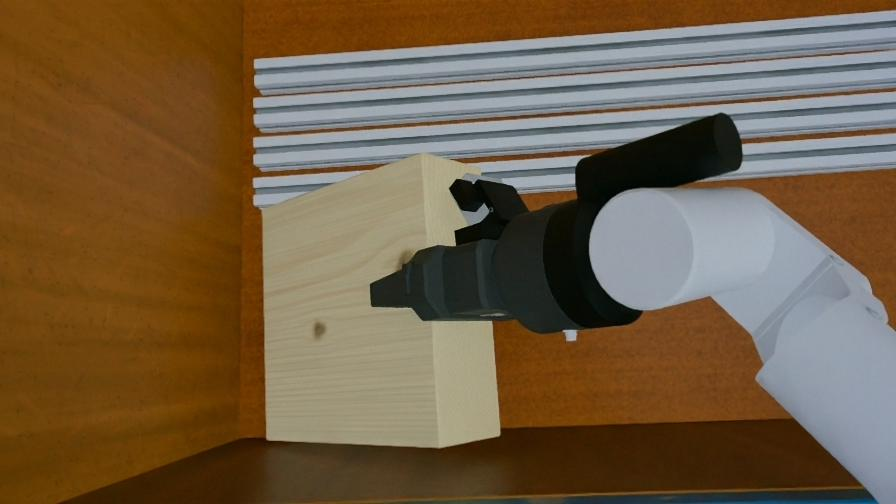

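Request:
move(
  target={"side": "right", "x": 0.512, "y": 0.03, "z": 0.51, "quat_wxyz": [0.64, 0.276, -0.2651, 0.6663]},
  min_time_s=2,
  cameras=[],
)

Request:
move(
  joints={"torso_squat_rad": 0.84, "torso_shift_rad": 0.4},
  min_time_s=1.5,
  cameras=["head_camera"],
)

Request:
move(
  target={"side": "right", "x": 0.515, "y": 0.016, "z": 0.43, "quat_wxyz": [0.5999, 0.3606, -0.3464, 0.6246]},
  min_time_s=2.5,
  cameras=["head_camera"],
)

Scene clock: 354.23 s.
Joint torques (N m): left_arm=[20.99 1.69 -0.16 8.32 -0.19 1.03 -0.23] | right_arm=[-15 2.73 -7.14 -18.12 -4.95 -2.58 -0.28]
External joint torques (N m): left_arm=[-1.45 -1.02 -0.41 -0.19 -0.18 -0.32 -0.27] | right_arm=[-5.61 4.43 -3.8 -9.51 -4.08 -1.93 -0.31]
Motor temperatures (°C): left_arm=[32 28 31 36 34 32 37] | right_arm=[35 30 32 32 37 37 34]
Wrist force (N): left_arm=[5.3 0.9 -5.2] | right_arm=[-18.7 1.7 -19.2]
Wrist torque (N m): left_arm=[-0.26 0.38 0.03] | right_arm=[-0.40 1.34 -0.09]
Wrist force, peak (N): left_arm=[6.1 0.7 -6.8] | right_arm=[23.4 16.2 39.2]
move: done
base_odometry: x=+0.477 y=-0.169 heading=+0.003
lidar_m: 0.29 0.32 0.43 3.85 2.15 1.53 1.46 1.53 2.05 4.86 0.46 0.32
base_status: not commanded
joint_positions: torso_squat_rad=+0.750 torso_shift_rad=+0.360 torso_pitch_rad=+0.951 torso_yaw_rad=+0.000 left_shoulder_pitch_rad=+0.037 left_shoulder_roll_rad=+0.150 left_shoulder_yaw_rad=-0.043 left_elbow_rad=-0.196 left_forearm_roll_rad=-0.014 left_wrist_pitch_rad=+0.000 left_hand_roll_rad=+0.027 left_gripper_m=+0.099 right_shoulder_pitch_rad=-0.985 right_shoulder_roll_rad=-0.502 right_shoulder_yaw_rad=+0.433 right_elbow_rad=-1.623 right_forearm_roll_rad=-1.016 right_wrist_pitch_rad=+1.048 right_hand_roll_rad=+1.117 right_gripper_m=+0.074 head_pan_rad=+0.000 head_tilt_rad=+0.500
joint_status: all done
wheel_motors_off: 0
on_its_own: right_gripper_m moved -0.005 toward your old target +0.030
motor_effort: left_wheel=-1(2) right_wheel=+1(9)
chest: x=+0.2044 y=+0.0001 z=+0.9396 quat_wxyz=(+0.889, +0.000, +0.458, +0.000) (m; base frame)
left_hand: x=-0.3050 y=+0.3305 z=+0.4929 quat_wxyz=(+0.920, +0.056, +0.385, -0.048) (m; base frame)
right_hand: x=+0.5111 y=+0.0290 z=+0.5067 quat_wxyz=(+0.641, +0.277, -0.262, +0.666) (m; base frame)
right_hand_status: reached (checked arc, planned for 2.0 s): 4 mm and 0.4 deg off.
pictures: none
No camera images: "cameras" was empty.

Scene clock: 356.03 s.
Joint torques (N m): left_arm=[20.55 1.67 0.37 8.27 -0.17 0.97 -0.26] | right_arm=[-10.57 -0.02 -2.12 -7.42 0.73 -0.93 0.26]
External joint torques (N m): left_arm=[-1.87 -1.04 0.11 -0.24 -0.17 -0.38 -0.3] | right_arm=[-1.12 1.67 1.24 1.2 1.6 -0.27 0.23]
Motor temperatures (°C): left_arm=[32 28 31 36 34 32 37] | right_arm=[35 30 32 32 37 37 34]
Wrist force (N): left_arm=[5.5 1.2 -6.1] | right_arm=[-1.4 5.6 7.2]
Wrist torque (N m): left_arm=[-0.27 0.46 0.04] | right_arm=[-0.04 -1.34 -0.47]
Wrist force, peak (N): left_arm=[5.9 0.6 -7.1] | right_arm=[-19.0 1.9 -19.5]
move: done
base_odometry: x=+0.477 y=-0.169 heading=+0.002
lidar_m: 0.31 0.32 0.44 3.85 2.14 1.54 1.45 1.52 2.04 4.88 0.46 0.33
base_status: not commanded
joint_positions: torso_squat_rad=+0.840 torso_shift_rad=+0.400 torso_pitch_rad=+0.950 torso_yaw_rad=+0.000 left_shoulder_pitch_rad=+0.037 left_shoulder_roll_rad=+0.150 left_shoulder_yaw_rad=-0.043 left_elbow_rad=-0.196 left_forearm_roll_rad=-0.014 left_wrist_pitch_rad=+0.000 left_hand_roll_rad=+0.027 left_gripper_m=+0.099 right_shoulder_pitch_rad=-0.987 right_shoulder_roll_rad=-0.502 right_shoulder_yaw_rad=+0.432 right_elbow_rad=-1.626 right_forearm_roll_rad=-1.017 right_wrist_pitch_rad=+1.047 right_hand_roll_rad=+1.117 right_gripper_m=+0.074 head_pan_rad=+0.000 head_tilt_rad=+0.500
joint_status: all done
wheel_motors_off: 0
motor_effort: left_wheel=-3(4) right_wheel=+3(6)
chest: x=+0.2055 y=+0.0000 z=+0.8910 quat_wxyz=(+0.889, +0.000, +0.457, +0.000) (m; base frame)
left_hand: x=-0.3034 y=+0.3305 z=+0.4436 quat_wxyz=(+0.920, +0.056, +0.385, -0.048) (m; base frame)
right_hand: x=+0.5136 y=+0.0299 z=+0.4601 quat_wxyz=(+0.640, +0.277, -0.265, +0.666) (m; base frame)
pictures: head_camera
camera_calibration:
head_camera: T_world_to_cam=[[-0.0226012, -0.999501, -0.0220761, 0.0294833], [-0.983841, 0.0261592, -0.177122, 0.601735], [0.177611, 0.0177162, -0.983941, 0.851085], [0, 0, 0, 1]] pos_world=[0.441516, -0.00135027, 0.944649]

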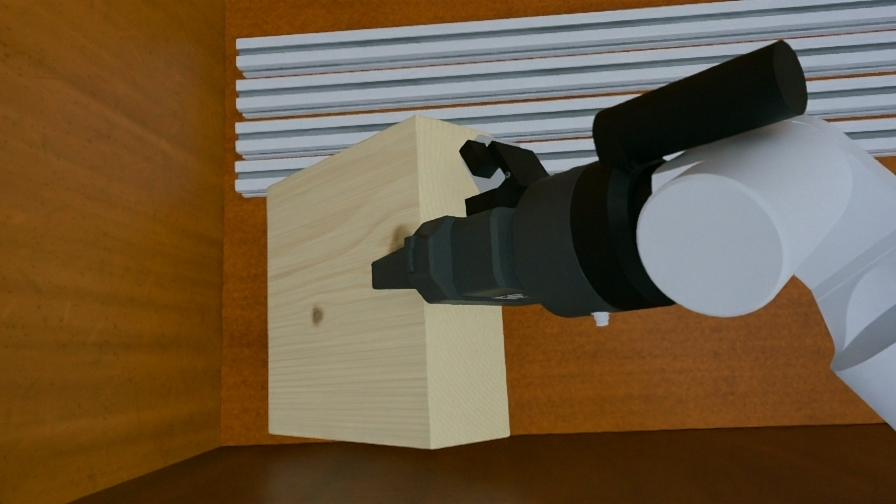

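Scene clock: 358.87 s.
Joint torques (N m): left_arm=[20.62 1.62 0.25 8.1 -0.15 1.15 -0.27] | right_arm=[20.81 28.95 0.97 -2 -6.94 0.59 0.27]
External joint torques (N m): left_arm=[-1.7 -1.01 0 -0.37 -0.14 -0.19 -0.31] | right_arm=[30.03 31.93 3.97 5.65 -5.69 0.41 0.23]
Motor temperatures (°C): left_arm=[32 28 31 36 34 32 37] | right_arm=[35 30 32 32 37 37 34]
Wrist force (N): left_arm=[5.7 0.6 -6.0] | right_arm=[-22.7 3.1 -13.9]
Wrist torque (N m): left_arm=[-0.21 0.47 0.06] | right_arm=[-0.03 1.64 -0.10]
Wrist force, peak (N): left_arm=[6.5 1.5 -5.9] | right_arm=[-23.9 4.5 -14.2]
move: done
base_odometry: x=+0.477 y=-0.169 heading=+0.003
lidar_m: 0.30 0.31 0.41 3.85 2.15 1.53 1.45 1.51 2.04 4.86 0.45 0.32
base_status: not commanded
joint_positions: torso_squat_rad=+0.840 torso_shift_rad=+0.398 torso_pitch_rad=+0.945 torso_yaw_rad=-0.001 left_shoulder_pitch_rad=+0.037 left_shoulder_roll_rad=+0.150 left_shoulder_yaw_rad=-0.043 left_elbow_rad=-0.196 left_forearm_roll_rad=-0.014 left_wrist_pitch_rad=+0.000 left_hand_roll_rad=+0.027 left_gripper_m=+0.099 right_shoulder_pitch_rad=-0.993 right_shoulder_roll_rad=-0.471 right_shoulder_yaw_rad=+0.333 right_elbow_rad=-1.252 right_forearm_roll_rad=-1.514 right_wrist_pitch_rad=+0.984 right_hand_roll_rad=+1.727 right_gripper_m=+0.074 head_pan_rad=+0.000 head_tilt_rad=+0.500
joint_status: all done
wheel_motors_off: 0
motor_effort: left_wheel=-1(7) right_wheel=-27(29)
chest: x=+0.2038 y=+0.0012 z=+0.8924 quat_wxyz=(+0.891, -0.002, +0.455, +0.000) (m; base frame)
left_hand: x=-0.3031 y=+0.3299 z=+0.4415 quat_wxyz=(+0.921, +0.055, +0.382, -0.048) (m; base frame)
right_hand: x=+0.5205 y=+0.0135 z=+0.4344 quat_wxyz=(+0.598, +0.353, -0.348, +0.630) (m; base frame)
right_hand_status: reached (checked arc, planned for 2.5 s): 7 mm and 1.1 deg off.
pictures: head_camera
camera_calibration:
head_camera: T_world_to_cam=[[-0.0217917, -0.99958, -0.0191272, 0.0278488], [-0.982963, 0.0249141, -0.182108, 0.604515], [0.182508, 0.0148329, -0.983092, 0.851004], [0, 0, 0, 1]] pos_world=[0.439507, 0.000153279, 0.947236]

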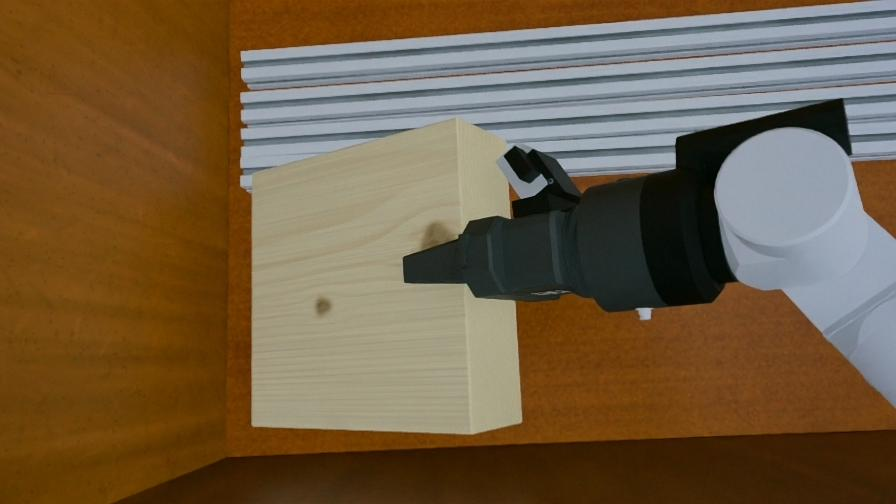

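Request:
move(
  target={"side": "right", "x": 0.512, "y": 0.0, "z": 0.53, "quat_wxyz": [0.64, 0.276, -0.2651, 0.6663]},
  min_time_s=2,
  cameras=[],
)

Request:
move(
  target={"side": "right", "x": 0.52, "y": -0.05, "z": 0.64, "quat_wxyz": [0.64, 0.276, -0.2651, 0.6663]},
  min_time_s=2,
  cameras=["head_camera"],
)

Scene clock: 368.30 s.
Joint torques (N m): left_arm=[20.57 1.9 0.3 8.17 -0.15 1.14 -0.15] | right_arm=[-14.72 -0.37 -7.28 -17.62 -4.7 -3.57 -0.05]
External joint torques (N m): left_arm=[-1.87 -0.81 0.05 -0.35 -0.14 -0.22 -0.19] | right_arm=[-5.78 3.83 -2.44 -9.32 -3.91 -2.69 -0.08]
Motor temperatures (°C): left_arm=[32 28 31 36 34 32 37] | right_arm=[35 31 32 32 37 37 34]
Wrist force (N): left_arm=[6.1 0.3 -6.6] | right_arm=[-18.6 1.2 -18.7]
Wrist torque (N m): left_arm=[-0.18 0.45 0.06] | right_arm=[-0.44 1.30 -0.11]
Wrist force, peak (N): left_arm=[5.8 0.4 -6.9] | right_arm=[-25.7 2.2 -16.7]
move: done
base_odometry: x=+0.477 y=-0.169 heading=+0.003
lidar_m: 0.29 0.31 0.76 3.86 2.14 1.54 1.46 1.53 2.04 4.88 0.45 0.33
base_status: not commanded
joint_positions: torso_squat_rad=+0.840 torso_shift_rad=+0.400 torso_pitch_rad=+0.951 torso_yaw_rad=+0.000 left_shoulder_pitch_rad=+0.037 left_shoulder_roll_rad=+0.150 left_shoulder_yaw_rad=-0.043 left_elbow_rad=-0.196 left_forearm_roll_rad=-0.014 left_wrist_pitch_rad=+0.000 left_hand_roll_rad=+0.027 left_gripper_m=+0.099 right_shoulder_pitch_rad=-0.958 right_shoulder_roll_rad=-0.689 right_shoulder_yaw_rad=+0.406 right_elbow_rad=-1.920 right_forearm_roll_rad=-1.090 right_wrist_pitch_rad=+1.132 right_hand_roll_rad=+0.918 right_gripper_m=+0.074 head_pan_rad=+0.000 head_tilt_rad=+0.500
joint_status: all done
wheel_motors_off: 0
motor_effort: left_wheel=+0(5) right_wheel=+0(29)
chest: x=+0.2059 y=+0.0001 z=+0.8906 quat_wxyz=(+0.889, +0.000, +0.458, +0.000) (m; base frame)
left_hand: x=-0.3035 y=+0.3305 z=+0.4438 quat_wxyz=(+0.920, +0.056, +0.385, -0.048) (m; base frame)
right_hand: x=+0.5116 y=-0.0014 z=+0.5249 quat_wxyz=(+0.641, +0.279, -0.263, +0.665) (m; base frame)
right_hand_status: reached (checked arc, planned for 2.0 s): 5 mm and 0.5 deg off.
pictures: none
No camera images: "cameras" was empty.

Scene clock: 370.63 s.
Joint torques (N m): left_arm=[20.95 1.61 0.03 8.31 -0.23 0.94 -0.17] | right_arm=[-17.3 -5.77 -12.21 -13.56 -4.13 -4.61 -0.17]
External joint torques (N m): left_arm=[-1.49 -1.09 -0.23 -0.21 -0.22 -0.41 -0.21] | right_arm=[-8.31 1.81 -5.77 -7.15 -3.48 -3.51 -0.2]
Motor temperatures (°C): left_arm=[32 28 31 36 34 32 37] | right_arm=[35 31 32 32 37 37 34]
Wrist force (N): left_arm=[5.8 0.4 -6.1] | right_arm=[-18.8 2.0 -18.8]
Wrist torque (N m): left_arm=[-0.16 0.49 0.03] | right_arm=[-0.33 1.26 -0.11]
Wrist force, peak (N): left_arm=[5.9 0.4 -6.8] | right_arm=[-18.5 1.9 -19.8]
move: done
base_odometry: x=+0.477 y=-0.169 heading=+0.003
lidar_m: 0.29 0.31 0.77 3.85 2.16 1.55 1.45 1.52 2.03 4.87 0.46 0.32
base_status: not commanded
joint_positions: torso_squat_rad=+0.840 torso_shift_rad=+0.400 torso_pitch_rad=+0.951 torso_yaw_rad=+0.000 left_shoulder_pitch_rad=+0.037 left_shoulder_roll_rad=+0.150 left_shoulder_yaw_rad=-0.043 left_elbow_rad=-0.196 left_forearm_roll_rad=-0.014 left_wrist_pitch_rad=+0.000 left_hand_roll_rad=+0.027 left_gripper_m=+0.099 right_shoulder_pitch_rad=-0.975 right_shoulder_roll_rad=-0.912 right_shoulder_yaw_rad=+0.180 right_elbow_rad=-2.236 right_forearm_roll_rad=-1.315 right_wrist_pitch_rad=+1.319 right_hand_roll_rad=+0.696 right_gripper_m=+0.074 head_pan_rad=+0.000 head_tilt_rad=+0.500
joint_status: all done
wheel_motors_off: 0
motor_effort: left_wheel=+1(1) right_wheel=+0(3)
chest: x=+0.2059 y=+0.0001 z=+0.8906 quat_wxyz=(+0.889, +0.000, +0.458, +0.000) (m; base frame)
left_hand: x=-0.3035 y=+0.3305 z=+0.4438 quat_wxyz=(+0.920, +0.056, +0.385, -0.048) (m; base frame)
right_hand: x=+0.5194 y=-0.0506 z=+0.6385 quat_wxyz=(+0.641, +0.276, -0.263, +0.666) (m; base frame)
right_hand_status: reached (checked arc, planned for 2.0 s): 2 mm and 0.3 deg off.
pictures: head_camera
camera_calibration:
head_camera: T_world_to_cam=[[-0.0224461, -0.999508, -0.0219197, 0.0294626], [-0.984042, 0.0259593, -0.176032, 0.601079], [0.176514, 0.0176186, -0.98414, 0.851096], [0, 0, 0, 1]] pos_world=[0.441918, -0.00115062, 0.944053]

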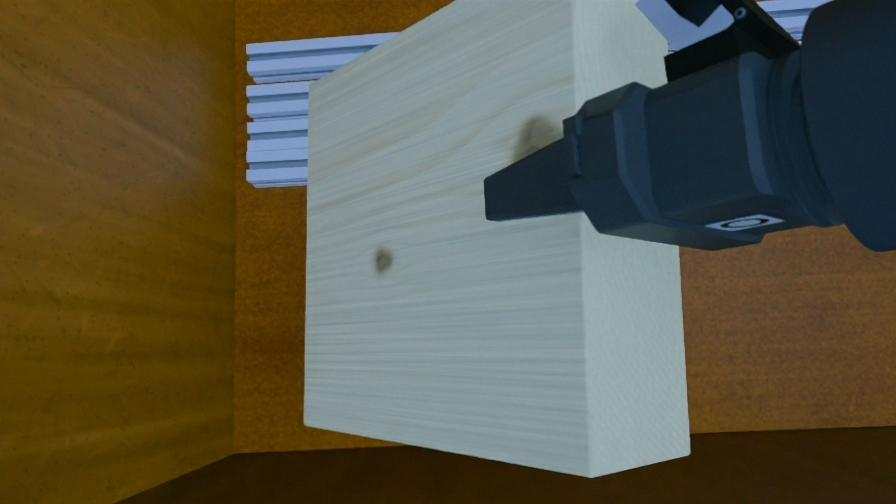

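Request:
move(
  joints={"right_shoulder_pitch_rad": -1.22, "right_shoulder_roll_rad": -1.16, "right_shoulder_yaw_rad": 0.55},
  min_time_s=2,
  cameras=["head_camera"],
)

Request:
move(
  target={"side": "right", "x": 0.515, "y": -0.03, "z": 0.62, "quat_wxyz": [0.64, 0.276, -0.2651, 0.6663]},
  min_time_s=2,
  cameras=["head_camera"],
)

Scene clock: 378.63 s.
Joint torques (N m): left_arm=[20.91 2.16 0.09 8.24 -0.16 1.04 -0.09] | right_arm=[-17.68 -8.13 -10.57 -10.69 -2.82 -3.23 -0.03]
External joint torques (N m): left_arm=[-1.53 -0.55 -0.16 -0.28 -0.15 -0.31 -0.13] | right_arm=[-7.25 0.46 -2.85 -5.57 -2.44 -2.46 -0.06]
Motor temperatures (°C): left_arm=[32 28 31 36 34 32 37] | right_arm=[35 30 32 32 37 37 34]
Wrist force (N): left_arm=[5.3 0.7 -6.4] | right_arm=[-12.3 2.3 -23.5]
Wrist torque (N m): left_arm=[-0.27 0.44 0.01] | right_arm=[-0.28 0.89 -0.16]
Wrist force, peak (N): left_arm=[6.1 0.6 -7.1] | right_arm=[-12.9 2.5 -24.2]
move: done
base_odometry: x=+0.477 y=-0.169 heading=+0.003
lidar_m: 0.29 0.31 0.76 3.85 2.16 1.52 1.46 1.53 2.03 4.88 0.47 0.32
base_status: not commanded
joint_positions: torso_squat_rad=+0.840 torso_shift_rad=+0.400 torso_pitch_rad=+0.951 torso_yaw_rad=+0.000 left_shoulder_pitch_rad=+0.037 left_shoulder_roll_rad=+0.150 left_shoulder_yaw_rad=-0.043 left_elbow_rad=-0.196 left_forearm_roll_rad=-0.014 left_wrist_pitch_rad=+0.000 left_hand_roll_rad=+0.027 left_gripper_m=+0.099 right_shoulder_pitch_rad=-1.218 right_shoulder_roll_rad=-1.160 right_shoulder_yaw_rad=+0.551 right_elbow_rad=-2.236 right_forearm_roll_rad=-1.316 right_wrist_pitch_rad=+1.319 right_hand_roll_rad=+0.696 right_gripper_m=+0.074 head_pan_rad=+0.000 head_tilt_rad=+0.500
joint_status: all done
wheel_motors_off: 0
motor_effort: left_wheel=+0(1) right_wheel=-1(3)
chest: x=+0.2059 y=+0.0001 z=+0.8906 quat_wxyz=(+0.889, +0.000, +0.458, +0.000) (m; base frame)
left_hand: x=-0.3035 y=+0.3305 z=+0.4438 quat_wxyz=(+0.920, +0.056, +0.385, -0.048) (m; base frame)
right_hand: x=+0.4908 y=-0.0800 z=+0.6031 quat_wxyz=(+0.580, +0.205, -0.143, +0.776) (m; base frame)
pictures: head_camera
camera_calibration:
head_camera: T_world_to_cam=[[-0.02243, -0.999506, -0.0220182, 0.0294483], [-0.984043, 0.0259607, -0.176029, 0.60108], [0.176514, 0.0177186, -0.984139, 0.851096], [0, 0, 0, 1]] pos_world=[0.441918, -0.00125087, 0.944053]

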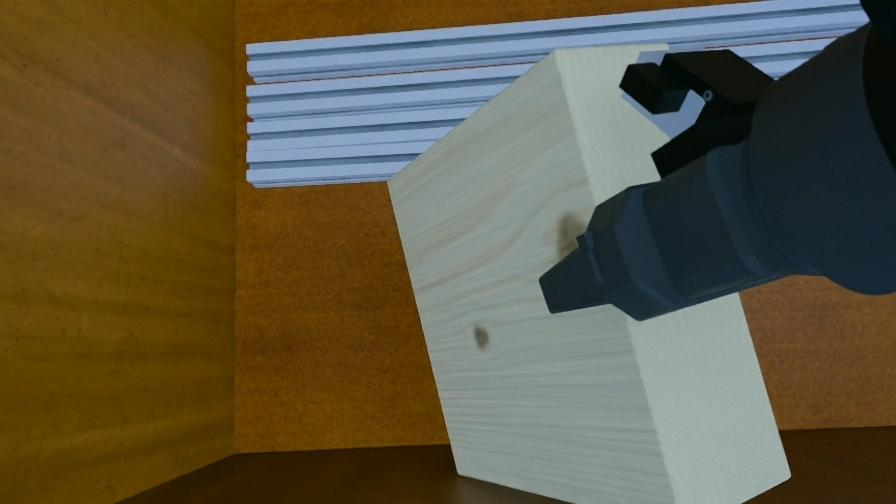

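Scene clock: 380.97 s.
Joint torques (N m): left_arm=[20.59 1.59 0.33 8.16 -0.13 1.08 -0.29] | right_arm=[-15.19 -2.51 -14.13 -12.51 -2.78 -5.16 -0.22]
External joint torques (N m): left_arm=[-1.85 -1.11 0.07 -0.36 -0.12 -0.27 -0.33] | right_arm=[-5.39 5.43 -6.69 -6.32 -2.33 -4 -0.26]
Motor temperatures (°C): left_arm=[32 28 31 36 34 32 37] | right_arm=[35 30 32 32 37 37 34]
Wrist force (N): left_arm=[5.2 0.5 -5.9] | right_arm=[-19.0 2.3 -19.1]
Wrist torque (N m): left_arm=[-0.19 0.39 0.06] | right_arm=[-0.23 1.24 -0.19]
Wrist force, peak (N): left_arm=[6.2 0.6 -6.8] | right_arm=[-14.9 2.7 -22.5]
move: done
base_odometry: x=+0.477 y=-0.169 heading=+0.003
lidar_m: 0.30 0.31 0.76 3.84 2.16 1.53 1.46 1.52 2.03 4.87 0.45 0.32
base_status: not commanded
joint_positions: torso_squat_rad=+0.840 torso_shift_rad=+0.400 torso_pitch_rad=+0.951 torso_yaw_rad=+0.000 left_shoulder_pitch_rad=+0.037 left_shoulder_roll_rad=+0.150 left_shoulder_yaw_rad=-0.043 left_elbow_rad=-0.196 left_forearm_roll_rad=-0.014 left_wrist_pitch_rad=+0.000 left_hand_roll_rad=+0.027 left_gripper_m=+0.099 right_shoulder_pitch_rad=-1.088 right_shoulder_roll_rad=-1.073 right_shoulder_yaw_rad=+0.460 right_elbow_rad=-2.206 right_forearm_roll_rad=-1.300 right_wrist_pitch_rad=+1.053 right_hand_roll_rad=+0.613 right_gripper_m=+0.074 head_pan_rad=+0.000 head_tilt_rad=+0.500
joint_status: all done
wheel_motors_off: 0
motor_effort: left_wheel=+0(1) right_wheel=+0(3)
chest: x=+0.2059 y=+0.0001 z=+0.8906 quat_wxyz=(+0.889, +0.000, +0.458, +0.000) (m; base frame)
left_hand: x=-0.3035 y=+0.3305 z=+0.4438 quat_wxyz=(+0.920, +0.056, +0.385, -0.048) (m; base frame)
right_hand: x=+0.5145 y=-0.0310 z=+0.6186 quat_wxyz=(+0.641, +0.276, -0.263, +0.666) (m; base frame)
right_hand_status: reached (checked arc, planned for 2.0 s): 2 mm and 0.3 deg off.
pictures: head_camera
camera_calibration:
head_camera: T_world_to_cam=[[-0.02243, -0.999506, -0.0220182, 0.0294483], [-0.984043, 0.0259607, -0.176029, 0.60108], [0.176514, 0.0177186, -0.984139, 0.851096], [0, 0, 0, 1]] pos_world=[0.441918, -0.00125087, 0.944053]

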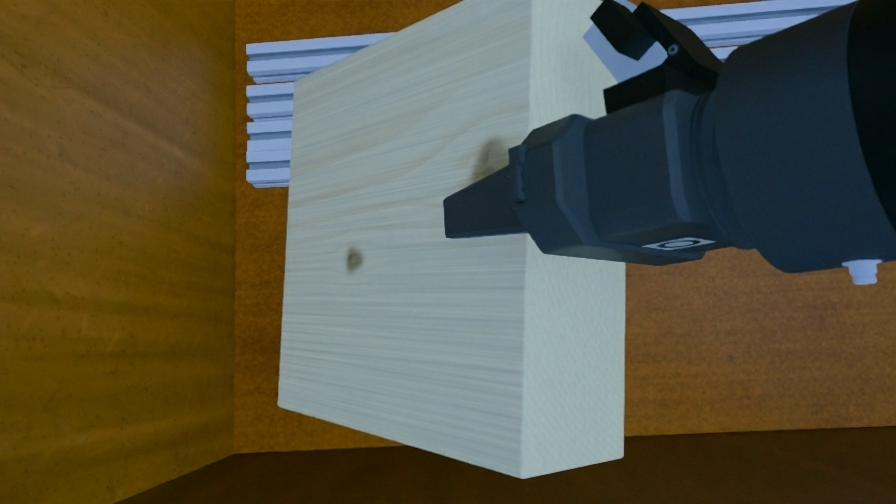

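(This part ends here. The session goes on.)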